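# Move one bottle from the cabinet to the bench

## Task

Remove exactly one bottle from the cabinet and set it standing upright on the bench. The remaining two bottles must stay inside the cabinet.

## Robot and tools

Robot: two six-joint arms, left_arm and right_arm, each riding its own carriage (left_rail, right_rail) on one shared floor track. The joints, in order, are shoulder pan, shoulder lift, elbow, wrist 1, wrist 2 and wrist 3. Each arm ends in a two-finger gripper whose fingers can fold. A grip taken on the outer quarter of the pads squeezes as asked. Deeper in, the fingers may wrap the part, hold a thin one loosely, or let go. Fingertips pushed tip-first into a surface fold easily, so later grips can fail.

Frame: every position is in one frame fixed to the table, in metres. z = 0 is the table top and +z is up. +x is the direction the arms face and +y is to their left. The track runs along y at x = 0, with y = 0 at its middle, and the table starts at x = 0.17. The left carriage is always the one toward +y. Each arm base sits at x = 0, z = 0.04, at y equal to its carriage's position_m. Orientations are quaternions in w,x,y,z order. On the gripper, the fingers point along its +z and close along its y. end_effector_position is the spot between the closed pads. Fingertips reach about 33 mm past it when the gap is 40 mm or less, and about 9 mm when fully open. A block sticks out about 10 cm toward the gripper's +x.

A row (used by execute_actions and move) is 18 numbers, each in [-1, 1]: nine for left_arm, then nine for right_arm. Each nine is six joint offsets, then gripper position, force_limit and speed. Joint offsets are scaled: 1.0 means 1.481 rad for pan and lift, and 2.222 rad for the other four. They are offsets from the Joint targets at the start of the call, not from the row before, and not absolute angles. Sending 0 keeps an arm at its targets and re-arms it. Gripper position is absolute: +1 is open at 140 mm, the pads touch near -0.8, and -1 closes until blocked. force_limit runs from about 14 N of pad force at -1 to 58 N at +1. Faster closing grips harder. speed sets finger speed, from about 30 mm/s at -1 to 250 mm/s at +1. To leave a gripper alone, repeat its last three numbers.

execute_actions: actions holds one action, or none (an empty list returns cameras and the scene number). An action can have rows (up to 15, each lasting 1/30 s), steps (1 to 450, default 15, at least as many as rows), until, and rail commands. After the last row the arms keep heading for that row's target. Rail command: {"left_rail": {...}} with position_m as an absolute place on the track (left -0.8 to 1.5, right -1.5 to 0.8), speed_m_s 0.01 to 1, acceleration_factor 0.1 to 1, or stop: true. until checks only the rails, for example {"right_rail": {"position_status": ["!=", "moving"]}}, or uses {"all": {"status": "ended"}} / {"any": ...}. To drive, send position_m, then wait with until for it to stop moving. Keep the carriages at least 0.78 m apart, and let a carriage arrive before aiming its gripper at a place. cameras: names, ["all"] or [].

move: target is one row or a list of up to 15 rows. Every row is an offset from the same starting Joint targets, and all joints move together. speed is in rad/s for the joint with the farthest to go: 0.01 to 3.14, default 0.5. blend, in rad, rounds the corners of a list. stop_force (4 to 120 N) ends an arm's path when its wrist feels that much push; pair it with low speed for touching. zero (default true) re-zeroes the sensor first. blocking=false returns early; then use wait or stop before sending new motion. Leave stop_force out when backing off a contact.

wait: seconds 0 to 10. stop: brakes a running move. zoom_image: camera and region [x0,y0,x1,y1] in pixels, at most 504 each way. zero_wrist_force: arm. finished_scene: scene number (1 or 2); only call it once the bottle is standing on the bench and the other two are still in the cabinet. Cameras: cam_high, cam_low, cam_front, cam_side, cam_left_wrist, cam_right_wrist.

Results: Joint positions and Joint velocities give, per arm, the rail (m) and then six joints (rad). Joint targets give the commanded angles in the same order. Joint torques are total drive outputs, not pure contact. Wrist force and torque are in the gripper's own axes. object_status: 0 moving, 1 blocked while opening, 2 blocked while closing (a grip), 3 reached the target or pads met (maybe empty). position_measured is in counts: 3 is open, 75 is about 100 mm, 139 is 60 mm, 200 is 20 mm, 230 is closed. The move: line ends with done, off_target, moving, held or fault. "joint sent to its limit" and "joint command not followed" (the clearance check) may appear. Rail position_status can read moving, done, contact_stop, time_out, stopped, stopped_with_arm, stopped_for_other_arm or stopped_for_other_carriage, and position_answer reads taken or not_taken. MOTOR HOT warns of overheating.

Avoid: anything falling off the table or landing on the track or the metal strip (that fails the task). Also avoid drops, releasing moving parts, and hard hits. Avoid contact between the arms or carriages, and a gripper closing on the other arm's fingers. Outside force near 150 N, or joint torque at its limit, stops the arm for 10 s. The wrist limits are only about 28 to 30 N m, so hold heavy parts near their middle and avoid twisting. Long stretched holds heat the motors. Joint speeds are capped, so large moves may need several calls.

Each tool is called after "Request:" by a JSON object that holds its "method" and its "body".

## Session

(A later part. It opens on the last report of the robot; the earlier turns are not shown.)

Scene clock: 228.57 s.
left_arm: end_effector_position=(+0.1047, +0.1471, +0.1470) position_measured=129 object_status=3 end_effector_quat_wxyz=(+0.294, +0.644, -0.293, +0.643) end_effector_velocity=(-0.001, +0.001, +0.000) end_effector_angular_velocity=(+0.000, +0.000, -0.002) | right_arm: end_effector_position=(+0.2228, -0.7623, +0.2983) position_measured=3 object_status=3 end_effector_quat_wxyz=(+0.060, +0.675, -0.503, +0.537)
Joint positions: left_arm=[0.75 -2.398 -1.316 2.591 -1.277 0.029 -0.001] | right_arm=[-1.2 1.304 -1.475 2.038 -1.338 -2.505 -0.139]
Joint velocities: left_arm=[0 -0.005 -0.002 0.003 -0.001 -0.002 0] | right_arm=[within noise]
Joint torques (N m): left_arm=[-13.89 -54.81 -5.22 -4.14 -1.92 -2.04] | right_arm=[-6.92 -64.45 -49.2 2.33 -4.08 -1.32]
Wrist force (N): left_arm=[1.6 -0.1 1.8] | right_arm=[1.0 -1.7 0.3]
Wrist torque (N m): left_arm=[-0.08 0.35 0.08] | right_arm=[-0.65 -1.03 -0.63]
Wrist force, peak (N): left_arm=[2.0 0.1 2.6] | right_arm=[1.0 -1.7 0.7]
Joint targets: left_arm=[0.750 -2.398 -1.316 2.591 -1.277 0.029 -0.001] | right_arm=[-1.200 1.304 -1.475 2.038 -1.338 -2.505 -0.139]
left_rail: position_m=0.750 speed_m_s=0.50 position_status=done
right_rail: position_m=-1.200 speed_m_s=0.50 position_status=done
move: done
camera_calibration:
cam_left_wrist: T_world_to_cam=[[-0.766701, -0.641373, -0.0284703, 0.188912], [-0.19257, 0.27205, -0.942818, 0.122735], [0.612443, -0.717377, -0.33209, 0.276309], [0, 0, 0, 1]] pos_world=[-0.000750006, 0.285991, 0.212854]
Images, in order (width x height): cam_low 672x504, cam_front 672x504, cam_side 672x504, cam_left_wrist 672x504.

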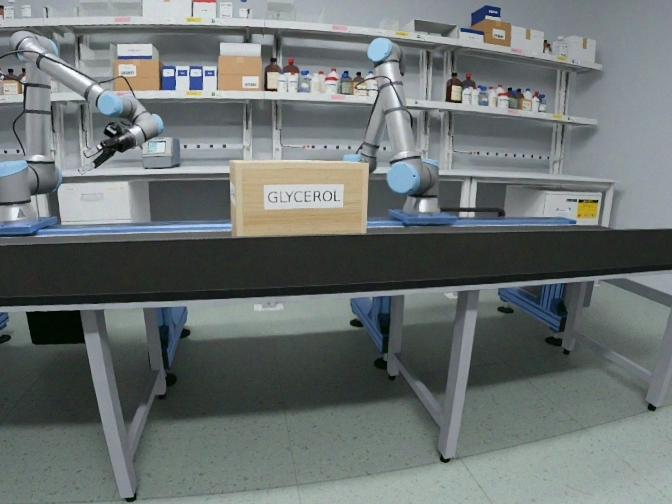

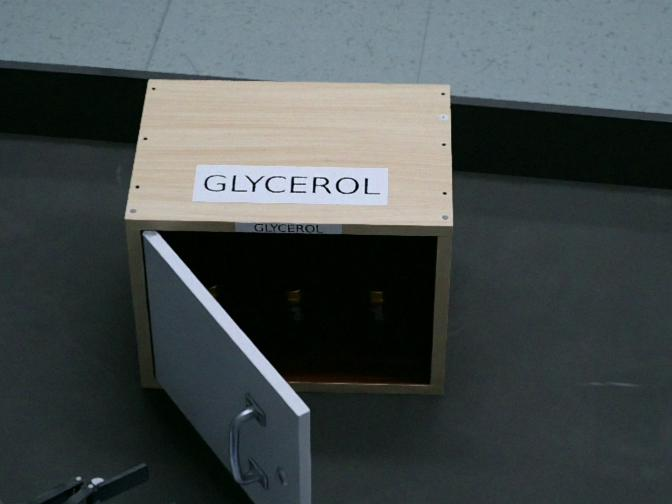

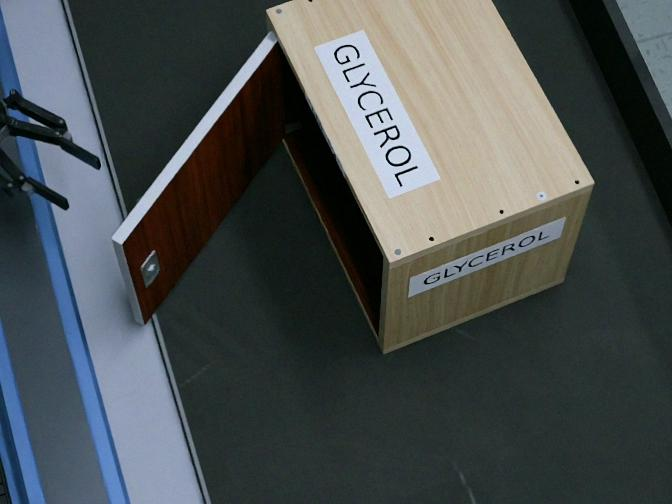

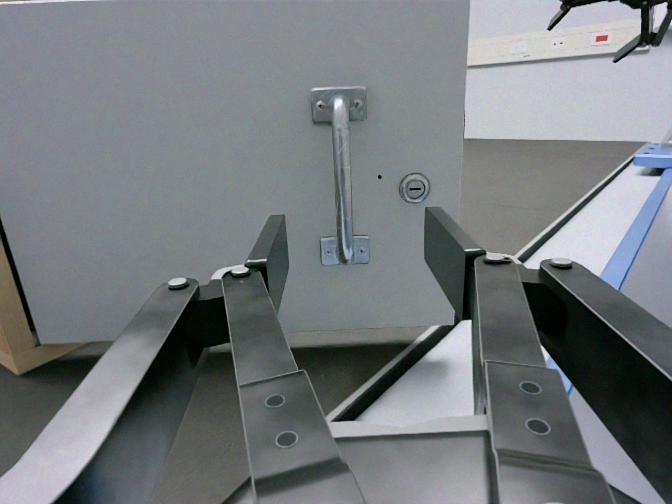

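Request:
{"method": "move", "body": {"target": [[0,-0.4006,-0.1214,0.3896,0,0,1,-1,0,0,0,0,0,0,0,1,1,0],[0.3806,0.2050,-0.5742,0.4387,-0.1791,0,1,-1,0,0,0,0,0,0,0,1,1,0],[0.3806,0.3347,-0.5010,0.2789,-0.1791,0,1,-1,0,0,0,0,0,0,0,1,1,0]], "speed": 0.6, "blend": 0.05, "cameras": ["cam_left_wrist","cam_front","cam_side"]}}

Request:
{"method": "zoom_image", "body": {"camera": "cam_left_wrist", "region": [100, 20, 560, 400]}}

Scene clock: 254.33 s.
left_arm: end_effector_position=(+0.2801, -0.0996, +0.1997) position_measured=3 object_status=3 end_effector_quat_wxyz=(-0.037, +0.706, +0.037, +0.706) | right_arm: end_effector_position=(+0.2228, -0.7623, +0.2983) position_measured=3 object_status=3 end_effector_quat_wxyz=(+0.060, +0.675, -0.503, +0.537)
Joint positions: left_arm=[0.75 -1.834 -0.82 1.478 -0.657 -0.369 -0.001] | right_arm=[-1.2 1.304 -1.475 2.038 -1.338 -2.505 -0.139]
Joint torques (N m): left_arm=[11.67 -82.96 -23.78 -2.67 -2.38 -2.11] | right_arm=[-9.17 -64.19 -49.51 2.54 -4.52 -1.26]
Wrist force (N): left_arm=[3.2 2.7 1.9] | right_arm=[1.1 -1.4 0.2]
Wrist torque (N m): left_arm=[0.22 0.22 0.20] | right_arm=[-0.58 -1.06 -0.63]
Wrist force, peak (N): left_arm=[4.5 2.3 3.3] | right_arm=[1.0 -2.2 0.1]
Joint targets: left_arm=[0.750 -1.834 -0.820 1.478 -0.657 -0.369 -0.001] | right_arm=[-1.200 1.304 -1.475 2.038 -1.338 -2.505 -0.139]
left_rail: position_m=0.750 speed_m_s=0.50 position_status=done
right_rail: position_m=-1.200 speed_m_s=0.50 position_status=done
move: done
camera_calibration:
cam_left_wrist: T_world_to_cam=[[0.0874, -0.995702, -0.0306375, -0.107484], [-0.333401, -0.000255792, -0.942785, 0.285653], [0.938725, 0.092614, -0.33199, -0.00138213], [0, 0, 0, 1]] pos_world=[0.105929, -0.106821, 0.265558]
Images, in order (width x height): cam_front 672x504, cam_side 672x504, cam_left_wrist 672x504.

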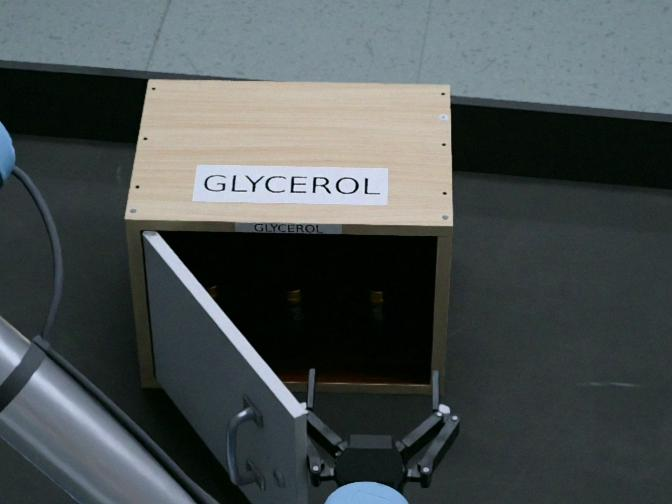

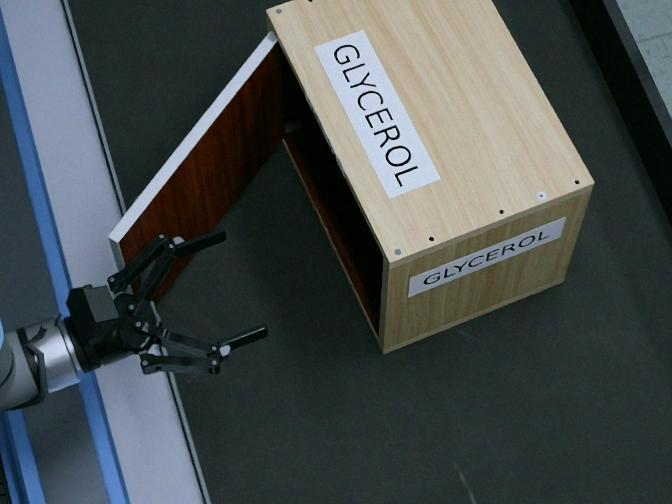

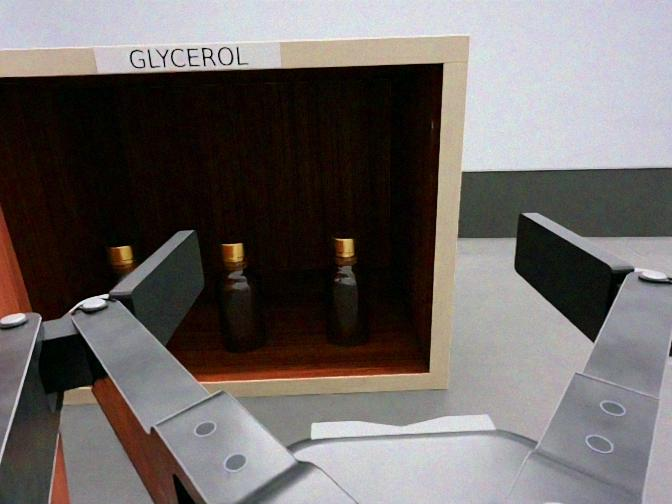

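Scaled by 1.096 from the camera's 672x504 image, which has a finer 960x720 frame.

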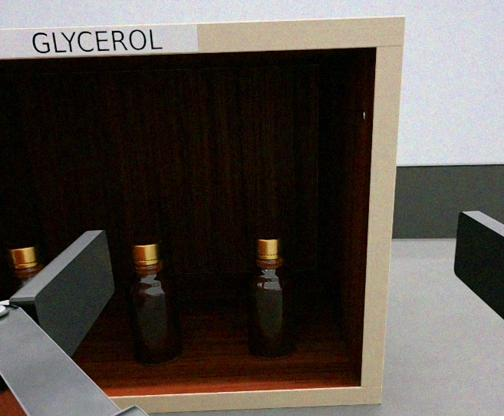

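Request:
{"method": "move", "body": {"target": [[0.0005,0.1068,0.0012,-0.0728,0.0008,0,0.05,-1,0,0,0,0,0,0,0,1,1,0],[0.1211,0.0969,0.0161,-0.0811,0.0812,0,0.05,-1,0,0,0,0,0,0,0,1,1,0]], "speed": [0.15,0.15], "stop_force": 15, "cameras": ["cam_left_wrist","cam_front","cam_side"]}}

Request:
{"method": "zoom_image", "body": {"camera": "cam_left_wrist", "region": [100, 20, 560, 400]}}

Scene clock: 281.33 s.
left_arm: end_effector_position=(+0.2795, -0.1044, +0.0891) position_measured=123 object_status=3 end_effector_quat_wxyz=(-0.037, +0.706, +0.037, +0.706) | right_arm: end_effector_position=(+0.2228, -0.7623, +0.2983) position_measured=3 object_status=3 end_effector_quat_wxyz=(+0.060, +0.675, -0.503, +0.537)
Joint positions: left_arm=[0.75 -1.834 -0.695 1.48 -0.785 -0.368 -0.001] | right_arm=[-1.2 1.304 -1.475 2.038 -1.338 -2.505 -0.139]
Joint torques (N m): left_arm=[-5 -121.79 -37.99 4.87 -1.22 -2.12] | right_arm=[-8.77 -62.63 -49.43 2.88 -4.36 -0.94]
Wrist force (N): left_arm=[1.3 0.4 1.8] | right_arm=[1.0 -1.1 0.1]
Wrist torque (N m): left_arm=[0.04 0.41 0.07] | right_arm=[-0.51 -1.03 -0.62]
Wrist force, peak (N): left_arm=[-6.9 -0.2 1.6] | right_arm=[1.3 -1.9 0.5]
Joint targets: left_arm=[0.750 -1.834 -0.695 1.480 -0.785 -0.368 -0.001] | right_arm=[-1.200 1.304 -1.475 2.038 -1.338 -2.505 -0.139]
left_rail: position_m=0.750 speed_m_s=0.50 position_status=done
right_rail: position_m=-1.200 speed_m_s=0.50 position_status=done
move: held (left_arm; a check stopped the path); path passed 0 of 2 targets; limits=held; left_arm: the shoulder pan is farthest, 0.179 rad from its target
joint command not followed: on one or more control steps a check withheld the commanded joint targets of the left arm, and it was not sent them on those steps.
cause: the commanded joint targets, or the way to them, would bring a part of the arm (its gripper, 29 mm from the body when it was first held) too close to the robot's own body.
camera_calibration:
cam_left_wrist: T_world_to_cam=[[0.0865545, -0.995794, -0.0300381, -0.115403], [-0.333551, -0.000554814, -0.942732, 0.181121], [0.93875, 0.0916169, -0.332197, -0.0371008], [0, 0, 0, 1]] pos_world=[0.10523, -0.111418, 0.154957]
Images, in order (width x height): cam_front 672x504, cam_side 672x504, cam_left_wrist 672x504.

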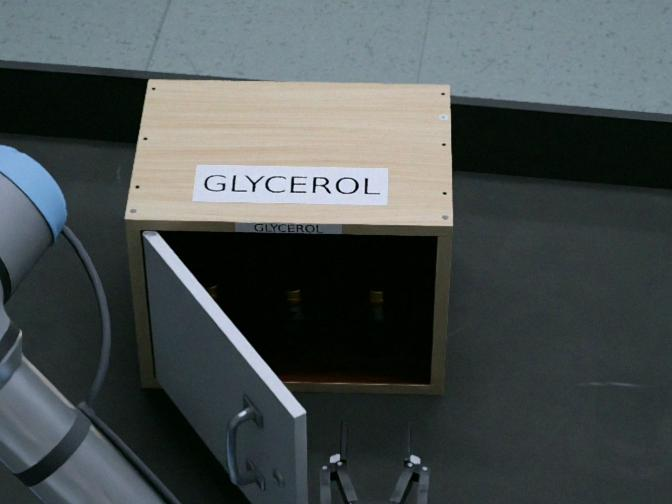

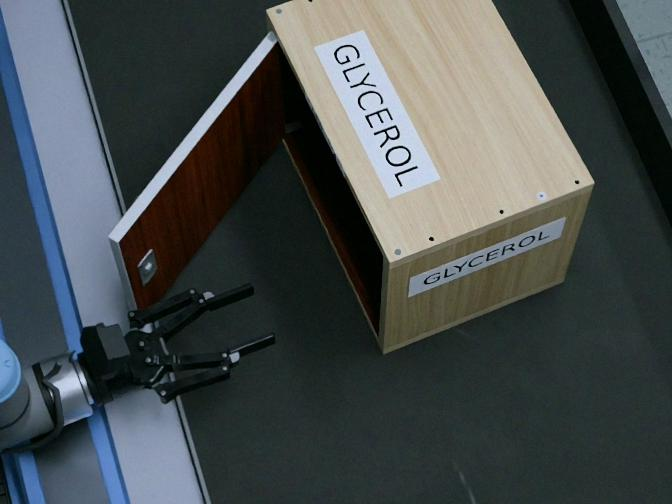

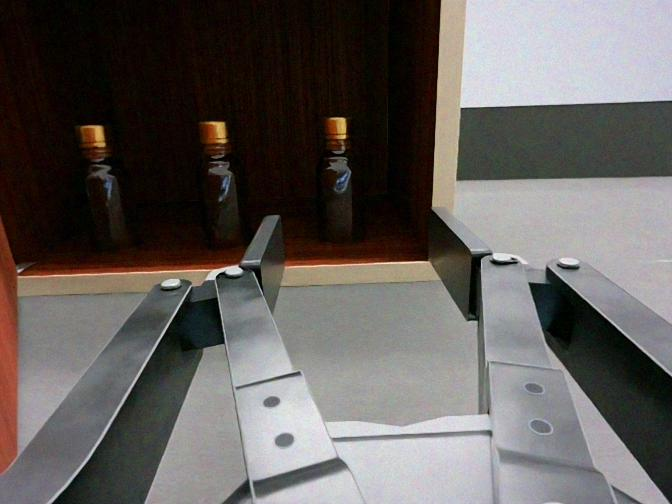

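Scaled by 1.096 from the camera's 672x504 image, which has a finer 960x720 frame.

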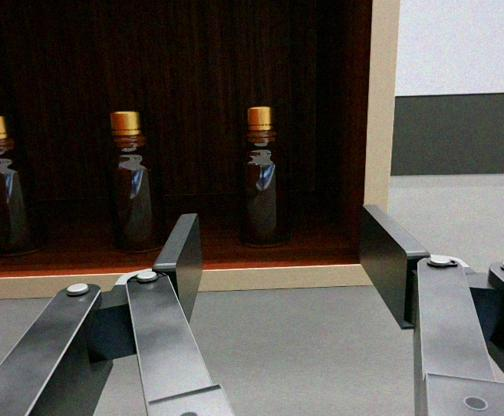

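Request:
{"method": "move", "body": {"target": [[0.1211,-0.0119,0.0163,-0.0083,0.0808,0,0.05,-1,0,0,0,0,0,0,0,1,1,0],[0.1211,0.0085,0.0155,-0.0211,0.0808,0,0.05,-1,0,0,0,0,0,0,0,1,1,0]], "speed": [0.15,0.08], "stop_force": 15, "cameras": ["cam_left_wrist","cam_front","cam_side"]}}

Request:
{"method": "zoom_image", "body": {"camera": "cam_left_wrist", "region": [180, 20, 560, 320]}}

Scene clock: 298.73 s.
left_arm: end_effector_position=(+0.4404, -0.0863, +0.0646) position_measured=123 object_status=3 end_effector_quat_wxyz=(-0.037, +0.706, +0.037, +0.706) | right_arm: end_effector_position=(+0.2228, -0.7623, +0.2983) position_measured=3 object_status=3 end_effector_quat_wxyz=(+0.060, +0.675, -0.503, +0.537)
Joint positions: left_arm=[0.75 -1.654 -0.682 1.515 -0.832 -0.188 -0.001] | right_arm=[-1.2 1.304 -1.475 2.038 -1.338 -2.505 -0.139]
Joint torques (N m): left_arm=[10.59 -89.83 -37 -3.09 1.95 -1.97] | right_arm=[-8.12 -64.35 -49.03 2.15 -4.36 -1.18]
Wrist force (N): left_arm=[1.6 0.8 1.4] | right_arm=[1.2 -1.6 0.1]
Wrist torque (N m): left_arm=[0.13 0.36 0.06] | right_arm=[-0.62 -1.08 -0.62]
Wrist force, peak (N): left_arm=[1.7 0.5 3.7] | right_arm=[1.1 -1.9 0.4]
Joint targets: left_arm=[0.750 -1.654 -0.682 1.515 -0.832 -0.188 -0.001] | right_arm=[-1.200 1.304 -1.475 2.038 -1.338 -2.505 -0.139]
left_rail: position_m=0.750 speed_m_s=0.50 position_status=done
right_rail: position_m=-1.200 speed_m_s=0.50 position_status=done
move: done
camera_calibration:
cam_left_wrist: T_world_to_cam=[[0.0864004, -0.995803, -0.030186, -0.111891], [-0.333481, -0.000356371, -0.942757, 0.211739], [0.938789, 0.091521, -0.332112, -0.198076], [0, 0, 0, 1]] pos_world=[0.26623, -0.0932182, 0.130457]
Images, in order (width x height): cam_front 672x504, cam_side 672x504, cam_left_wrist 672x504.

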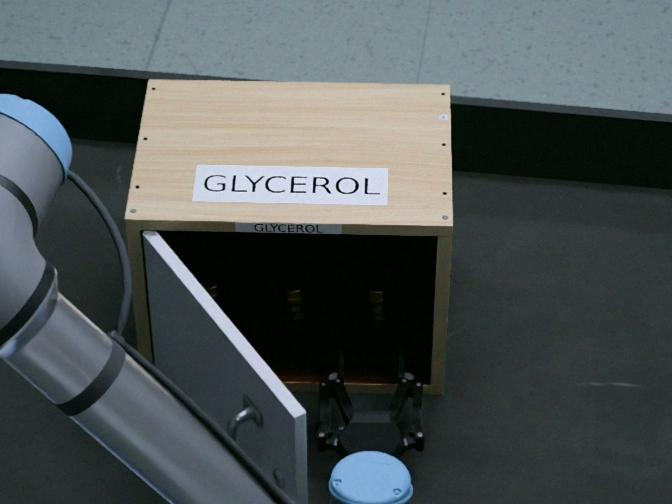

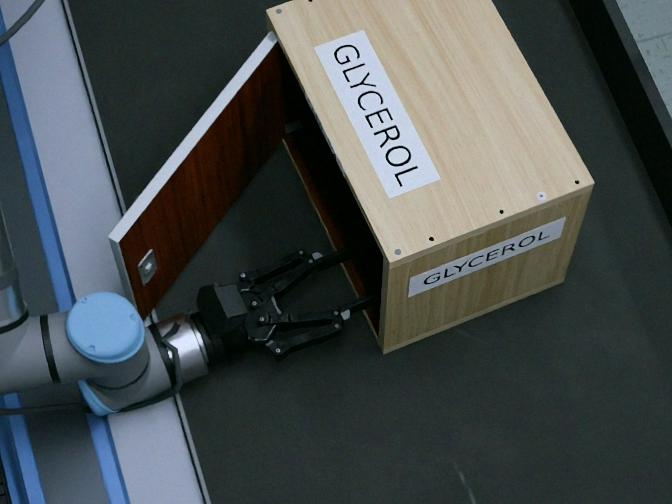

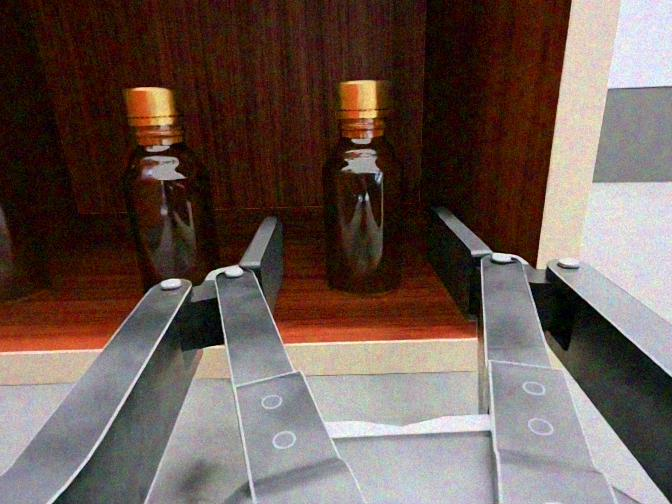

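Scaled by 1.326 from the camera's 672x504 image, which has a finer 960x720 frame.

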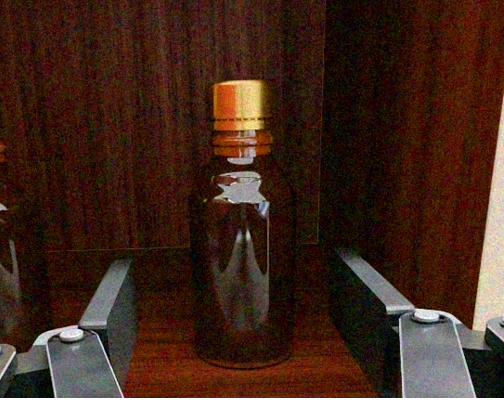

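Request:
{"method": "move", "body": {"target": [0.0519,0.0067,-0.0108,0.0059,0.0346,0,0.05,-1,0,0,0,0,0,0,0,1,1,0], "speed": 0.08, "stop_force": 8, "cameras": ["cam_left_wrist","cam_front"]}}

Request:
{"method": "zoom_image", "body": {"camera": "cam_left_wrist", "region": [180, 20, 560, 320]}}

Scene clock: 312.87 s.
left_arm: end_effector_position=(+0.5070, -0.0857, +0.0653) position_measured=123 object_status=3 end_effector_quat_wxyz=(-0.036, +0.706, +0.037, +0.706) | right_arm: end_effector_position=(+0.2228, -0.7623, +0.2983) position_measured=3 object_status=3 end_effector_quat_wxyz=(+0.060, +0.675, -0.503, +0.537)
Joint positions: left_arm=[0.75 -1.578 -0.672 1.491 -0.819 -0.111 -0.001] | right_arm=[-1.2 1.304 -1.475 2.038 -1.338 -2.505 -0.139]
Joint torques (N m): left_arm=[11.67 -91.99 -37.8 3.8 1.9 -1.85] | right_arm=[-6.2 -65.63 -50.24 2.43 -3.95 -1.21]
Wrist force (N): left_arm=[1.4 0.1 1.2] | right_arm=[0.7 -1.3 0.2]
Wrist torque (N m): left_arm=[0.00 0.42 0.10] | right_arm=[-0.56 -0.96 -0.62]
Wrist force, peak (N): left_arm=[1.7 0.4 2.6] | right_arm=[1.2 -1.9 0.5]
Joint targets: left_arm=[0.750 -1.578 -0.672 1.491 -0.819 -0.111 -0.001] | right_arm=[-1.200 1.304 -1.475 2.038 -1.338 -2.505 -0.139]
left_rail: position_m=0.750 speed_m_s=0.50 position_status=done
right_rail: position_m=-1.200 speed_m_s=0.50 position_status=done
move: done
camera_calibration:
cam_left_wrist: T_world_to_cam=[[0.0864168, -0.99583, -0.0292408, -0.117157], [-0.333485, -0.00125703, -0.942755, 0.234525], [0.938786, 0.0912212, -0.332203, -0.260438], [0, 0, 0, 1]] pos_world=[0.33283, -0.0926158, 0.131156]
Images, in order (width x height): cam_front 672x504, cam_left_wrist 672x504.

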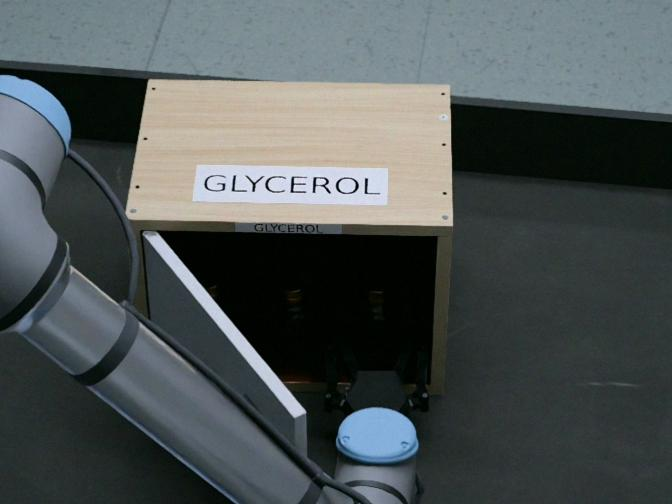

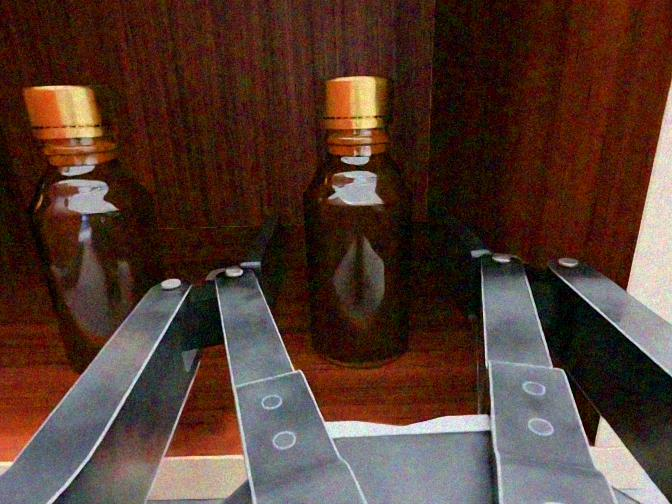

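Scaled by 1.326 from the camera's 672x504 image, which has a finer 960x720 frame.

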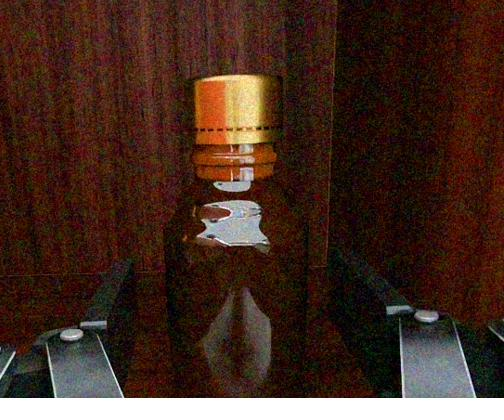

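Request:
{"method": "execute_actions", "body": {"actions": [{"rows":[[0,0,0,0,0,0,-1,-0.5,-1,0,0,0,0,0,0,1,1,0]],"steps":100}], "cameras": ["cam_left_wrist"]}}

Scene clock: 320.53 s.
left_arm: end_effector_position=(+0.5070, -0.0857, +0.0653) position_measured=161 object_status=2 end_effector_quat_wxyz=(-0.036, +0.706, +0.037, +0.706) | right_arm: end_effector_position=(+0.2228, -0.7623, +0.2983) position_measured=3 object_status=3 end_effector_quat_wxyz=(+0.060, +0.675, -0.503, +0.537)
Joint positions: left_arm=[0.75 -1.578 -0.672 1.491 -0.819 -0.111 -0.001] | right_arm=[-1.2 1.304 -1.475 2.038 -1.338 -2.505 -0.139]
Joint torques (N m): left_arm=[9.43 -92.94 -37.87 -3.45 1.09 -2.34] | right_arm=[-7.44 -65.85 -49.11 2.56 -4.11 -0.99]
Wrist force (N): left_arm=[3.7 -1.5 1.4] | right_arm=[0.6 -1.5 0.5]
Wrist torque (N m): left_arm=[0.06 0.34 0.27] | right_arm=[-0.60 -0.95 -0.62]
Wrist force, peak (N): left_arm=[4.2 -1.7 0.9] | right_arm=[1.3 -1.9 0.4]
Joint targets: left_arm=[0.750 -1.578 -0.672 1.491 -0.819 -0.111 -0.001] | right_arm=[-1.200 1.304 -1.475 2.038 -1.338 -2.505 -0.139]
left_rail: position_m=0.750 speed_m_s=0.50 position_status=done
right_rail: position_m=-1.200 speed_m_s=0.50 position_status=done
camera_calibration:
cam_left_wrist: T_world_to_cam=[[0.0864168, -0.99583, -0.0292408, -0.117157], [-0.333485, -0.00125703, -0.942755, 0.234525], [0.938786, 0.0912212, -0.332203, -0.260438], [0, 0, 0, 1]] pos_world=[0.33283, -0.0926158, 0.131156]
Images, in order (width x height): cam_left_wrist 672x504.

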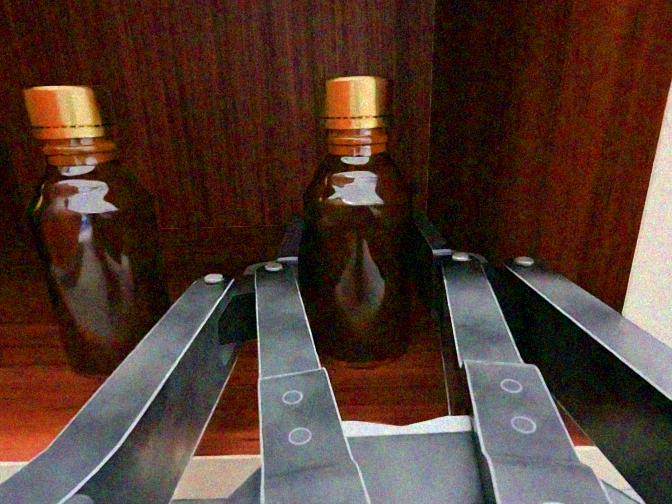

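Request:
{"method": "move", "body": {"target": [[-0.0000,-0.0238,0.0009,0.0150,0,0,-1,-0.5,-1,0,0,0,0,0,0,1,1,0],[-0.1572,-0.0187,-0.0064,0.0189,-0.1048,0,-1,-0.5,-1,0,0,0,0,0,0,1,1,0]], "speed": [0.08,0.15], "cameras": ["cam_left_wrist","cam_front","cam_side","cam_high"]}}

Scene clock: 335.60 s.
left_arm: end_effector_position=(+0.3001, -0.1072, +0.0951) position_measured=161 object_status=2 end_effector_quat_wxyz=(-0.036, +0.706, +0.037, +0.706) | right_arm: end_effector_position=(+0.2228, -0.7623, +0.2983) position_measured=3 object_status=3 end_effector_quat_wxyz=(+0.060, +0.675, -0.503, +0.537)
Joint positions: left_arm=[0.75 -1.81 -0.7 1.476 -0.777 -0.344 -0.001] | right_arm=[-1.2 1.304 -1.475 2.038 -1.338 -2.505 -0.139]
Joint torques (N m): left_arm=[-15.79 -91.37 -39.28 5.33 -2.14 -2.12] | right_arm=[-8.32 -63.55 -48.55 2.11 -4.31 -0.8]
Wrist force (N): left_arm=[-1.5 0.0 1.6] | right_arm=[0.4 -1.5 0.0]
Wrist torque (N m): left_arm=[-0.05 0.44 0.08] | right_arm=[-0.59 -0.90 -0.62]
Wrist force, peak (N): left_arm=[-1.2 -0.9 5.3] | right_arm=[1.4 -1.7 0.3]
Joint targets: left_arm=[0.750 -1.810 -0.700 1.476 -0.777 -0.344 -0.001] | right_arm=[-1.200 1.304 -1.475 2.038 -1.338 -2.505 -0.139]
left_rail: position_m=0.750 speed_m_s=0.50 position_status=done
right_rail: position_m=-1.200 speed_m_s=0.50 position_status=done
move: done
camera_calibration:
cam_left_wrist: T_world_to_cam=[[0.0863795, -0.99583, -0.0293551, -0.119793], [-0.333705, -0.00115774, -0.942677, 0.193622], [0.938712, 0.0912239, -0.332413, -0.0542986], [0, 0, 0, 1]] pos_world=[0.125931, -0.114116, 0.160957]
Images, in order (width x height): cam_high 672x504, cam_front 672x504, cam_side 672x504, cam_left_wrist 672x504.

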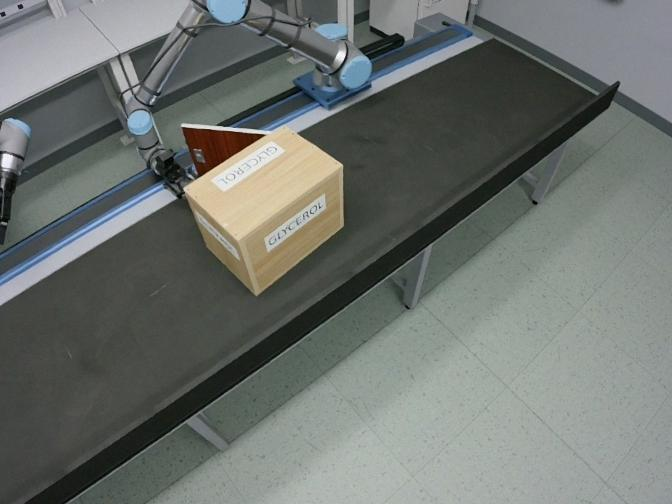

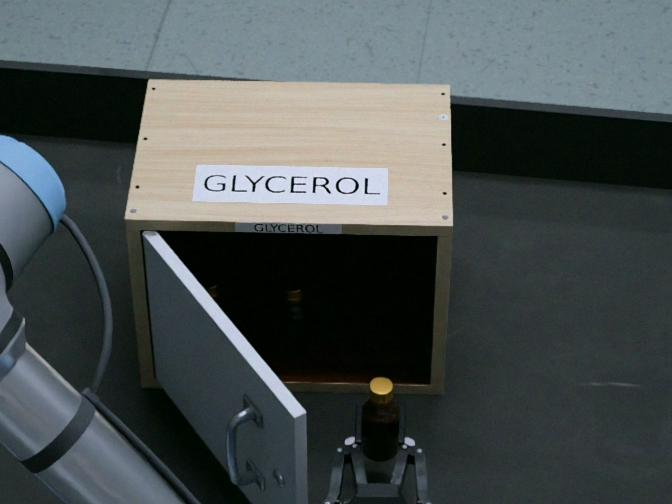

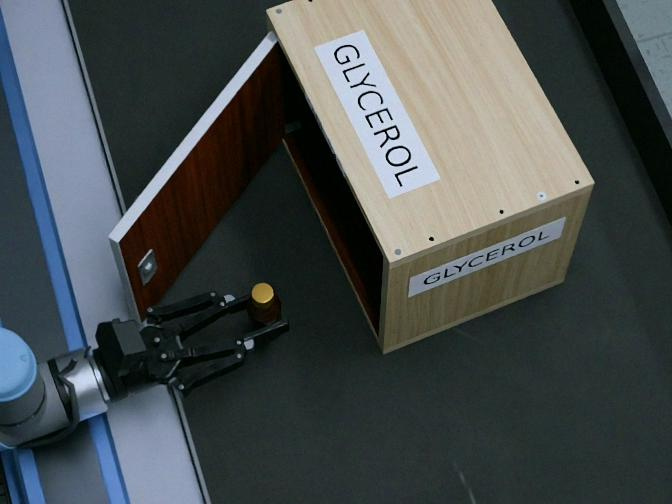

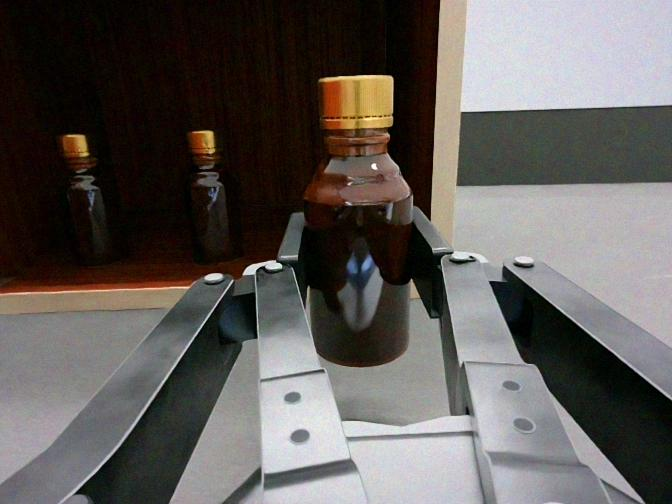

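Request:
{"method": "execute_actions", "body": {"actions": [{"left_rail":{"position_m":0.5,"speed_m_s":0.3,"acceleration_factor":0.2},"steps":150,"until":{"left_rail":{"position_status":["!=","moving"]}}}]}}

Request:
{"method": "move", "body": {"target": [[0.1572,-0.0051,0.0073,-0.0039,0.1048,0,-1,-0.5,-1,0,0,0,0,0,0,1,1,0],[0.1572,0.0317,0.0055,-0.0266,0.1048,0,-1,-0.5,-1,0,0,0,0,0,0,1,1,0]], "speed": [0.25,0.05], "cameras": ["cam_high","cam_left_wrist"]}}

Request:
{"method": "move", "body": {"target": [0,0.0125,-0.0009,-0.0076,0,0,-1,-0.5,-1,0,0,0,0,0,0,1,1,0], "speed": 0.02, "stop_force": 5, "cameras": ["cam_low","cam_left_wrist"]}}

Scene clock: 355.47 s.
left_arm: end_effector_position=(+0.2999, -0.3572, +0.0951) position_measured=161 object_status=2 end_effector_quat_wxyz=(-0.036, +0.706, +0.037, +0.706) | right_arm: end_effector_position=(+0.2228, -0.7623, +0.2983) position_measured=3 object_status=3 end_effector_quat_wxyz=(+0.060, +0.675, -0.503, +0.537)
Joint positions: left_arm=[0.5 -1.81 -0.7 1.476 -0.777 -0.344 -0.001] | right_arm=[-1.2 1.304 -1.475 2.038 -1.338 -2.505 -0.139]
Joint torques (N m): left_arm=[-8.33 -95.86 -32.4 2.81 -0.54 -2.06] | right_arm=[-6.05 -65 -48.65 2.81 -4.32 -0.69]
Wrist force (N): left_arm=[-0.9 0.4 1.7] | right_arm=[0.9 -1.3 0.6]
Wrist torque (N m): left_arm=[0.05 0.31 0.08] | right_arm=[-0.57 -1.01 -0.62]
Wrist force, peak (N): left_arm=[-1.5 0.7 1.9] | right_arm=[1.2 -1.9 0.5]
Joint targets: left_arm=[0.500 -1.810 -0.700 1.476 -0.777 -0.344 -0.001] | right_arm=[-1.200 1.304 -1.475 2.038 -1.338 -2.505 -0.139]
Tool commands: left_gripper/position=-1.0 left_gripper/force_limit=-0.5 left_gripper/speed=-1.0 right_gripper/position=+1.0 right_gripper/force_limit=+1.0 right_gripper/speed=+0.0
left_rail: position_m=0.500 speed_m_s=0.30 position_status=done
right_rail: position_m=-1.200 speed_m_s=0.50 position_status=done

Scene clock: 368.13 s.
left_arm: end_effector_position=(+0.5070, -0.3361, +0.0522) position_measured=161 object_status=2 end_effector_quat_wxyz=(-0.036, +0.706, +0.038, +0.706) | right_arm: end_effector_position=(+0.2228, -0.7623, +0.2983) position_measured=3 object_status=3 end_effector_quat_wxyz=(+0.060, +0.675, -0.503, +0.537)
Joint positions: left_arm=[0.5 -1.578 -0.656 1.488 -0.834 -0.111 -0.001] | right_arm=[-1.2 1.304 -1.475 2.038 -1.338 -2.505 -0.139]
Joint torques (N m): left_arm=[0.15 -106.73 -28.61 -0.11 0.05 0.3] | right_arm=[-8.9 -63.83 -48.88 2.63 -4.4 -0.47]
Wrist force (N): left_arm=[21.1 1.0 0.2] | right_arm=[0.9 -1.5 0.1]
Wrist torque (N m): left_arm=[0.22 -5.47 0.12] | right_arm=[-0.59 -1.02 -0.62]
Wrist force, peak (N): left_arm=[49.3 0.1 -3.4] | right_arm=[1.3 -2.0 0.6]
Joint targets: left_arm=[0.500 -1.578 -0.656 1.488 -0.834 -0.111 -0.001] | right_arm=[-1.200 1.304 -1.475 2.038 -1.338 -2.505 -0.139]
Tool commands: left_gripper/position=-1.0 left_gripper/force_limit=-0.498039 left_gripper/speed=-1.0 right_gripper/position=+1.0 right_gripper/force_limit=+1.0 right_gripper/speed=+0.0
FORCE FAULT: contact force on the left arm reached its limit, and that arm stopped for 10 seconds. The contact can be on any part of that arm, not only on its tool. That arm's remaining commands of this call were not run. That arm's target is now where it stood when the stop ended, not its last command. That arm accepts commands again.
left_rail: position_m=0.500 speed_m_s=0.30 position_status=done
right_rail: position_m=-1.200 speed_m_s=0.50 position_status=done
move: fault (left_arm)
camera_calibration:
cam_left_wrist: T_world_to_cam=[[0.0863668, -0.995856, -0.0284832, -0.366876], [-0.333508, -0.00195975, -0.942745, 0.221625], [0.938783, 0.0909213, -0.332296, -0.242048], [0, 0, 0, 1]] pos_world=[0.33283, -0.342914, 0.118055]
Images, in order (width x height): cam_high 672x504, cam_left_wrist 672x504.

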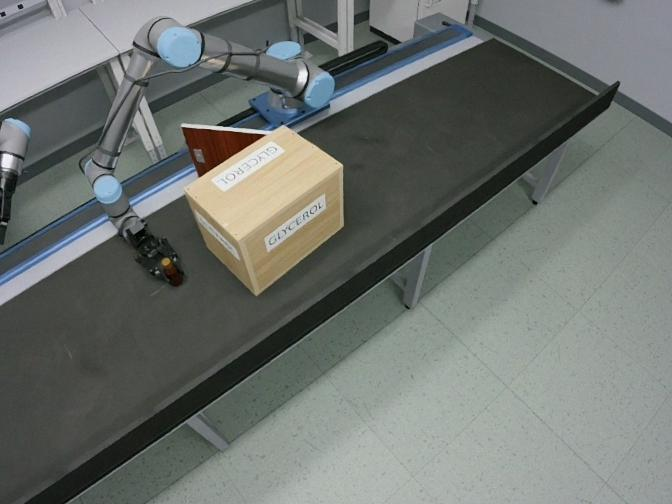

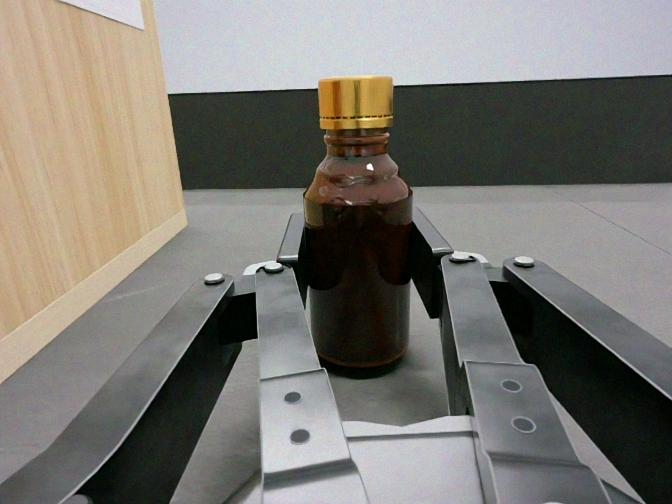

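not run: an earlier result of this reply reported a stop or a fault. Calls in your next reply go to the robot.

Request:
{"method": "move", "body": {"target": [0,-0.0008,0,0.0005,0,0,-1,-0.5,-1,0,0,0,0,0,0,1,1,0], "speed": 0.02}}

Scene clock: 373.47 s.
left_arm: end_effector_position=(+0.5070, -0.3361, +0.0532) position_measured=161 object_status=2 end_effector_quat_wxyz=(-0.036, +0.706, +0.038, +0.706) | right_arm: end_effector_position=(+0.2228, -0.7623, +0.2983) position_measured=3 object_status=3 end_effector_quat_wxyz=(+0.060, +0.675, -0.503, +0.537)
Joint positions: left_arm=[0.5 -1.578 -0.658 1.488 -0.833 -0.111 -0.001] | right_arm=[-1.2 1.304 -1.475 2.038 -1.338 -2.505 -0.139]
Joint torques (N m): left_arm=[-0.77 -128.01 -24.14 3.78 0.03 0.35] | right_arm=[-7.59 -66.23 -48.92 2.75 -4.38 -0.49]
Wrist force (N): left_arm=[-0.3 0.3 2.4] | right_arm=[0.9 -1.1 0.3]
Wrist torque (N m): left_arm=[0.05 0.19 0.12] | right_arm=[-0.52 -1.01 -0.62]
Wrist force, peak (N): left_arm=[20.8 1.0 0.4] | right_arm=[1.4 -2.2 0.1]
Joint targets: left_arm=[0.500 -1.578 -0.658 1.488 -0.833 -0.111 -0.001] | right_arm=[-1.200 1.304 -1.475 2.038 -1.338 -2.505 -0.139]
left_rail: position_m=0.500 speed_m_s=0.30 position_status=done
right_rail: position_m=-1.200 speed_m_s=0.50 position_status=done
move: done

Request:
{"method": "move", "body": {"target": [0,0.0005,0,-0.0003,0,0,-1,-0.5,-1,0,0,0,0,0,0,1,1,0], "speed": 0.01}}

Request:
{"method": "execute_actions", "body": {"actions": [{"rows":[[0,0,0,0,0,0,0.3,-1,-1,0,0,0,0,0,0,1,1,0]],"steps":75}], "cameras": ["cam_left_wrist","cam_front","cam_high"]}}

Scene clock: 382.13 s.
left_arm: end_effector_position=(+0.5070, -0.3361, +0.0526) position_measured=161 object_status=2 end_effector_quat_wxyz=(-0.036, +0.706, +0.038, +0.706) | right_arm: end_effector_position=(+0.2228, -0.7623, +0.2983) position_measured=3 object_status=3 end_effector_quat_wxyz=(+0.060, +0.675, -0.503, +0.537)
Joint positions: left_arm=[0.5 -1.578 -0.657 1.488 -0.833 -0.111 -0.001] | right_arm=[-1.2 1.304 -1.475 2.038 -1.338 -2.505 -0.139]
Joint torques (N m): left_arm=[0.84 -93.7 -21.42 -3.19 0.48 0.24] | right_arm=[-7.73 -65.7 -48.74 2.21 -4.46 -0.13]
Wrist force (N): left_arm=[-0.3 0.2 1.8] | right_arm=[1.0 -1.2 0.4]
Wrist torque (N m): left_arm=[0.02 0.18 0.12] | right_arm=[-0.54 -1.04 -0.62]
Wrist force, peak (N): left_arm=[-1.1 0.0 2.6] | right_arm=[1.5 -1.9 0.3]
Joint targets: left_arm=[0.500 -1.578 -0.657 1.488 -0.833 -0.111 -0.001] | right_arm=[-1.200 1.304 -1.475 2.038 -1.338 -2.505 -0.139]
left_rail: position_m=0.500 speed_m_s=0.30 position_status=done
right_rail: position_m=-1.200 speed_m_s=0.50 position_status=done
move: done

Scene clock: 384.83 s.
left_arm: end_effector_position=(+0.5070, -0.3361, +0.0526) position_measured=91 object_status=3 end_effector_quat_wxyz=(-0.036, +0.706, +0.038, +0.706) | right_arm: end_effector_position=(+0.2228, -0.7623, +0.2983) position_measured=3 object_status=3 end_effector_quat_wxyz=(+0.060, +0.675, -0.503, +0.537)
Joint positions: left_arm=[0.5 -1.578 -0.657 1.488 -0.833 -0.111 -0.001] | right_arm=[-1.2 1.304 -1.475 2.038 -1.338 -2.505 -0.139]
Joint torques (N m): left_arm=[0.09 -90.88 -22.57 0.95 0.23 0.28] | right_arm=[-10.05 -63.62 -48.67 2.36 -4.24 -0.87]
Wrist force (N): left_arm=[2.1 0.5 2.1] | right_arm=[1.1 -1.9 0.3]
Wrist torque (N m): left_arm=[0.07 0.26 0.12] | right_arm=[-0.71 -1.05 -0.62]
Wrist force, peak (N): left_arm=[3.2 1.9 1.7] | right_arm=[1.1 -1.9 0.3]
Joint targets: left_arm=[0.500 -1.578 -0.657 1.488 -0.833 -0.111 -0.001] | right_arm=[-1.200 1.304 -1.475 2.038 -1.338 -2.505 -0.139]
left_rail: position_m=0.500 speed_m_s=0.30 position_status=done
right_rail: position_m=-1.200 speed_m_s=0.50 position_status=done
camera_calibration:
cam_left_wrist: T_world_to_cam=[[0.0863668, -0.995856, -0.0284832, -0.366864], [-0.333508, -0.00195975, -0.942745, 0.222002], [0.938783, 0.0909213, -0.332296, -0.241915], [0, 0, 0, 1]] pos_world=[0.33283, -0.342914, 0.118455]
Images, in order (width x height): cam_high 672x504, cam_front 672x504, cam_left_wrist 672x504.

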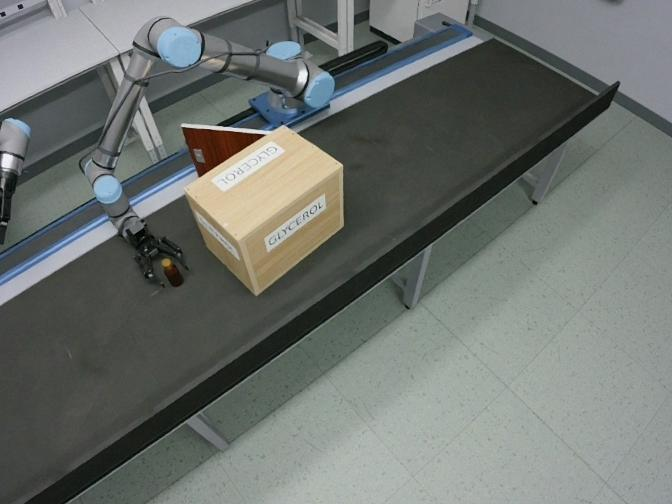

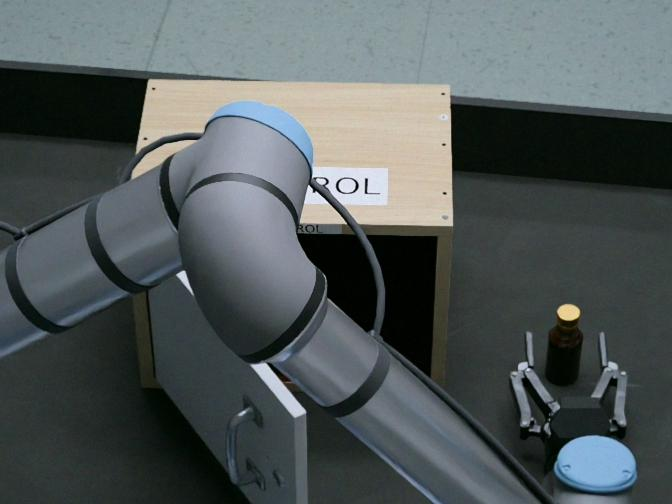

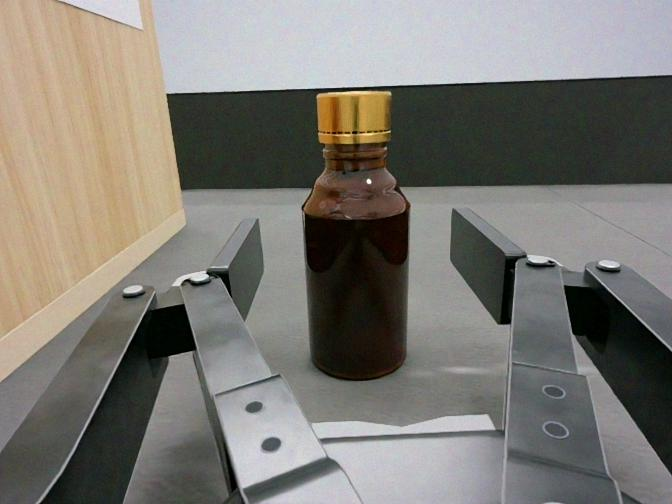

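Request:
{"method": "move", "body": {"target": [-0.0786,-0.002,-0.0036,0.004,-0.0524,0,0.3,-1,-1,0,0,0,0,0,0,1,1,0], "speed": 0.12, "cameras": ["cam_front"]}}

Scene clock: 391.10 s.
left_arm: end_effector_position=(+0.4761, -0.3426, +0.0543) position_measured=91 object_status=3 end_effector_quat_wxyz=(-0.036, +0.706, +0.038, +0.706) | right_arm: end_effector_position=(+0.2228, -0.7623, +0.2983) position_measured=3 object_status=3 end_effector_quat_wxyz=(+0.060, +0.675, -0.503, +0.537)
Joint positions: left_arm=[0.5 -1.613 -0.658 1.486 -0.83 -0.147 -0.001] | right_arm=[-1.2 1.304 -1.475 2.038 -1.338 -2.505 -0.139]
Joint torques (N m): left_arm=[12.19 -96.41 -19.52 -2.91 0.99 0.03] | right_arm=[-7.56 -64.4 -47.45 2.44 -4.25 -0.42]
Wrist force (N): left_arm=[2.5 0.1 1.9] | right_arm=[0.9 -1.5 0.6]
Wrist torque (N m): left_arm=[-0.02 0.18 0.12] | right_arm=[-0.60 -1.01 -0.62]
Wrist force, peak (N): left_arm=[2.3 1.3 -4.9] | right_arm=[1.1 -2.0 0.8]
Joint targets: left_arm=[0.500 -1.613 -0.658 1.486 -0.831 -0.146 -0.001] | right_arm=[-1.200 1.304 -1.475 2.038 -1.338 -2.505 -0.139]
left_rail: position_m=0.500 speed_m_s=0.30 position_status=done
right_rail: position_m=-1.200 speed_m_s=0.50 position_status=done
move: held (left_arm; a check stopped the path); limits=held; left_arm: the shoulder pan is farthest, 0.082 rad from its target
joint command not followed: on one or more control steps a check withheld the commanded joint targets of the left arm, and it was not sent them on those steps.
cause: the commanded joint targets, or the way to them, would bring a part of the arm (just beyond joint 6 (wrist 2)) too close to the robot's own body.
Images, in order (width x height): cam_front 672x504.

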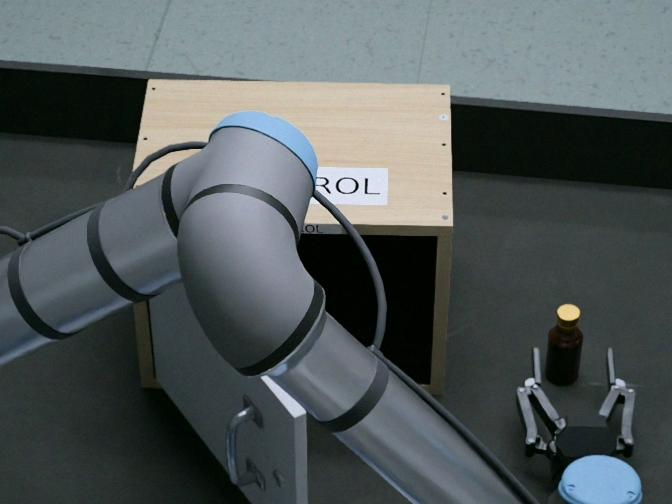

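Request:
{"method": "move", "body": {"target": [[0,-0.033,0,0.022,0,0,0.3,-1,-1,0,0,0,0,0,0,1,1,0],[-0.131,-0.04,-0.005,0.03,-0.0873,0,0.3,-1,-1,0,0,0,0,0,0,1,1,0]], "speed": 0.2, "cameras": ["cam_front","cam_left_wrist"]}}

Scene clock: 398.20 s.
left_arm: end_effector_position=(+0.3032, -0.3585, +0.1098) position_measured=91 object_status=3 end_effector_quat_wxyz=(-0.035, +0.707, +0.039, +0.706) | right_arm: end_effector_position=(+0.2228, -0.7623, +0.2983) position_measured=3 object_status=3 end_effector_quat_wxyz=(+0.060, +0.675, -0.503, +0.537)
Joint positions: left_arm=[0.5 -1.806 -0.717 1.475 -0.764 -0.34 -0.001] | right_arm=[-1.2 1.304 -1.475 2.038 -1.338 -2.505 -0.139]
Joint torques (N m): left_arm=[-13.6 -124.44 -39.3 4.74 -1.11 0.12] | right_arm=[-9.58 -64.11 -48.91 2.62 -3.86 -0.45]
Wrist force (N): left_arm=[1.8 0.7 2.4] | right_arm=[0.9 -1.4 0.2]
Wrist torque (N m): left_arm=[0.08 0.34 0.09] | right_arm=[-0.57 -1.02 -0.62]
Wrist force, peak (N): left_arm=[2.0 -0.5 5.8] | right_arm=[1.5 -2.0 0.5]
Joint targets: left_arm=[0.500 -1.807 -0.717 1.475 -0.764 -0.340 -0.001] | right_arm=[-1.200 1.304 -1.475 2.038 -1.338 -2.505 -0.139]
left_rail: position_m=0.500 speed_m_s=0.30 position_status=done
right_rail: position_m=-1.200 speed_m_s=0.50 position_status=done
move: done
camera_calibration:
cam_left_wrist: T_world_to_cam=[[0.0862753, -0.995968, -0.024563, -0.37045], [-0.334797, -0.00576293, -0.942273, 0.206924], [0.938332, 0.0895184, -0.333945, -0.0297287], [0, 0, 0, 1]] pos_world=[0.129134, -0.365103, 0.175952]
Images, in order (width x height): cam_front 672x504, cam_left_wrist 672x504.

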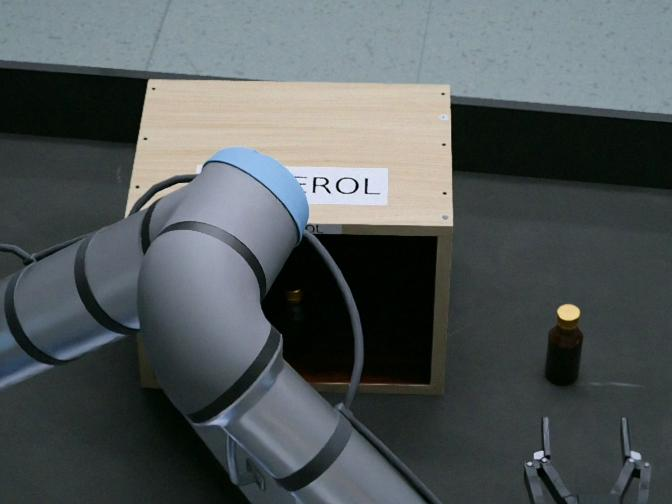

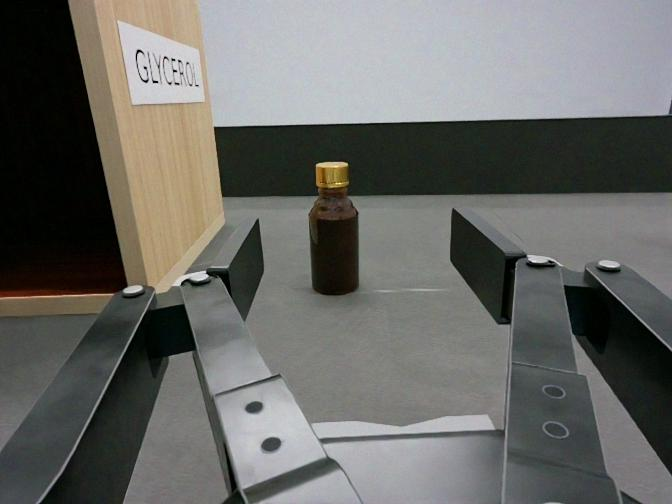

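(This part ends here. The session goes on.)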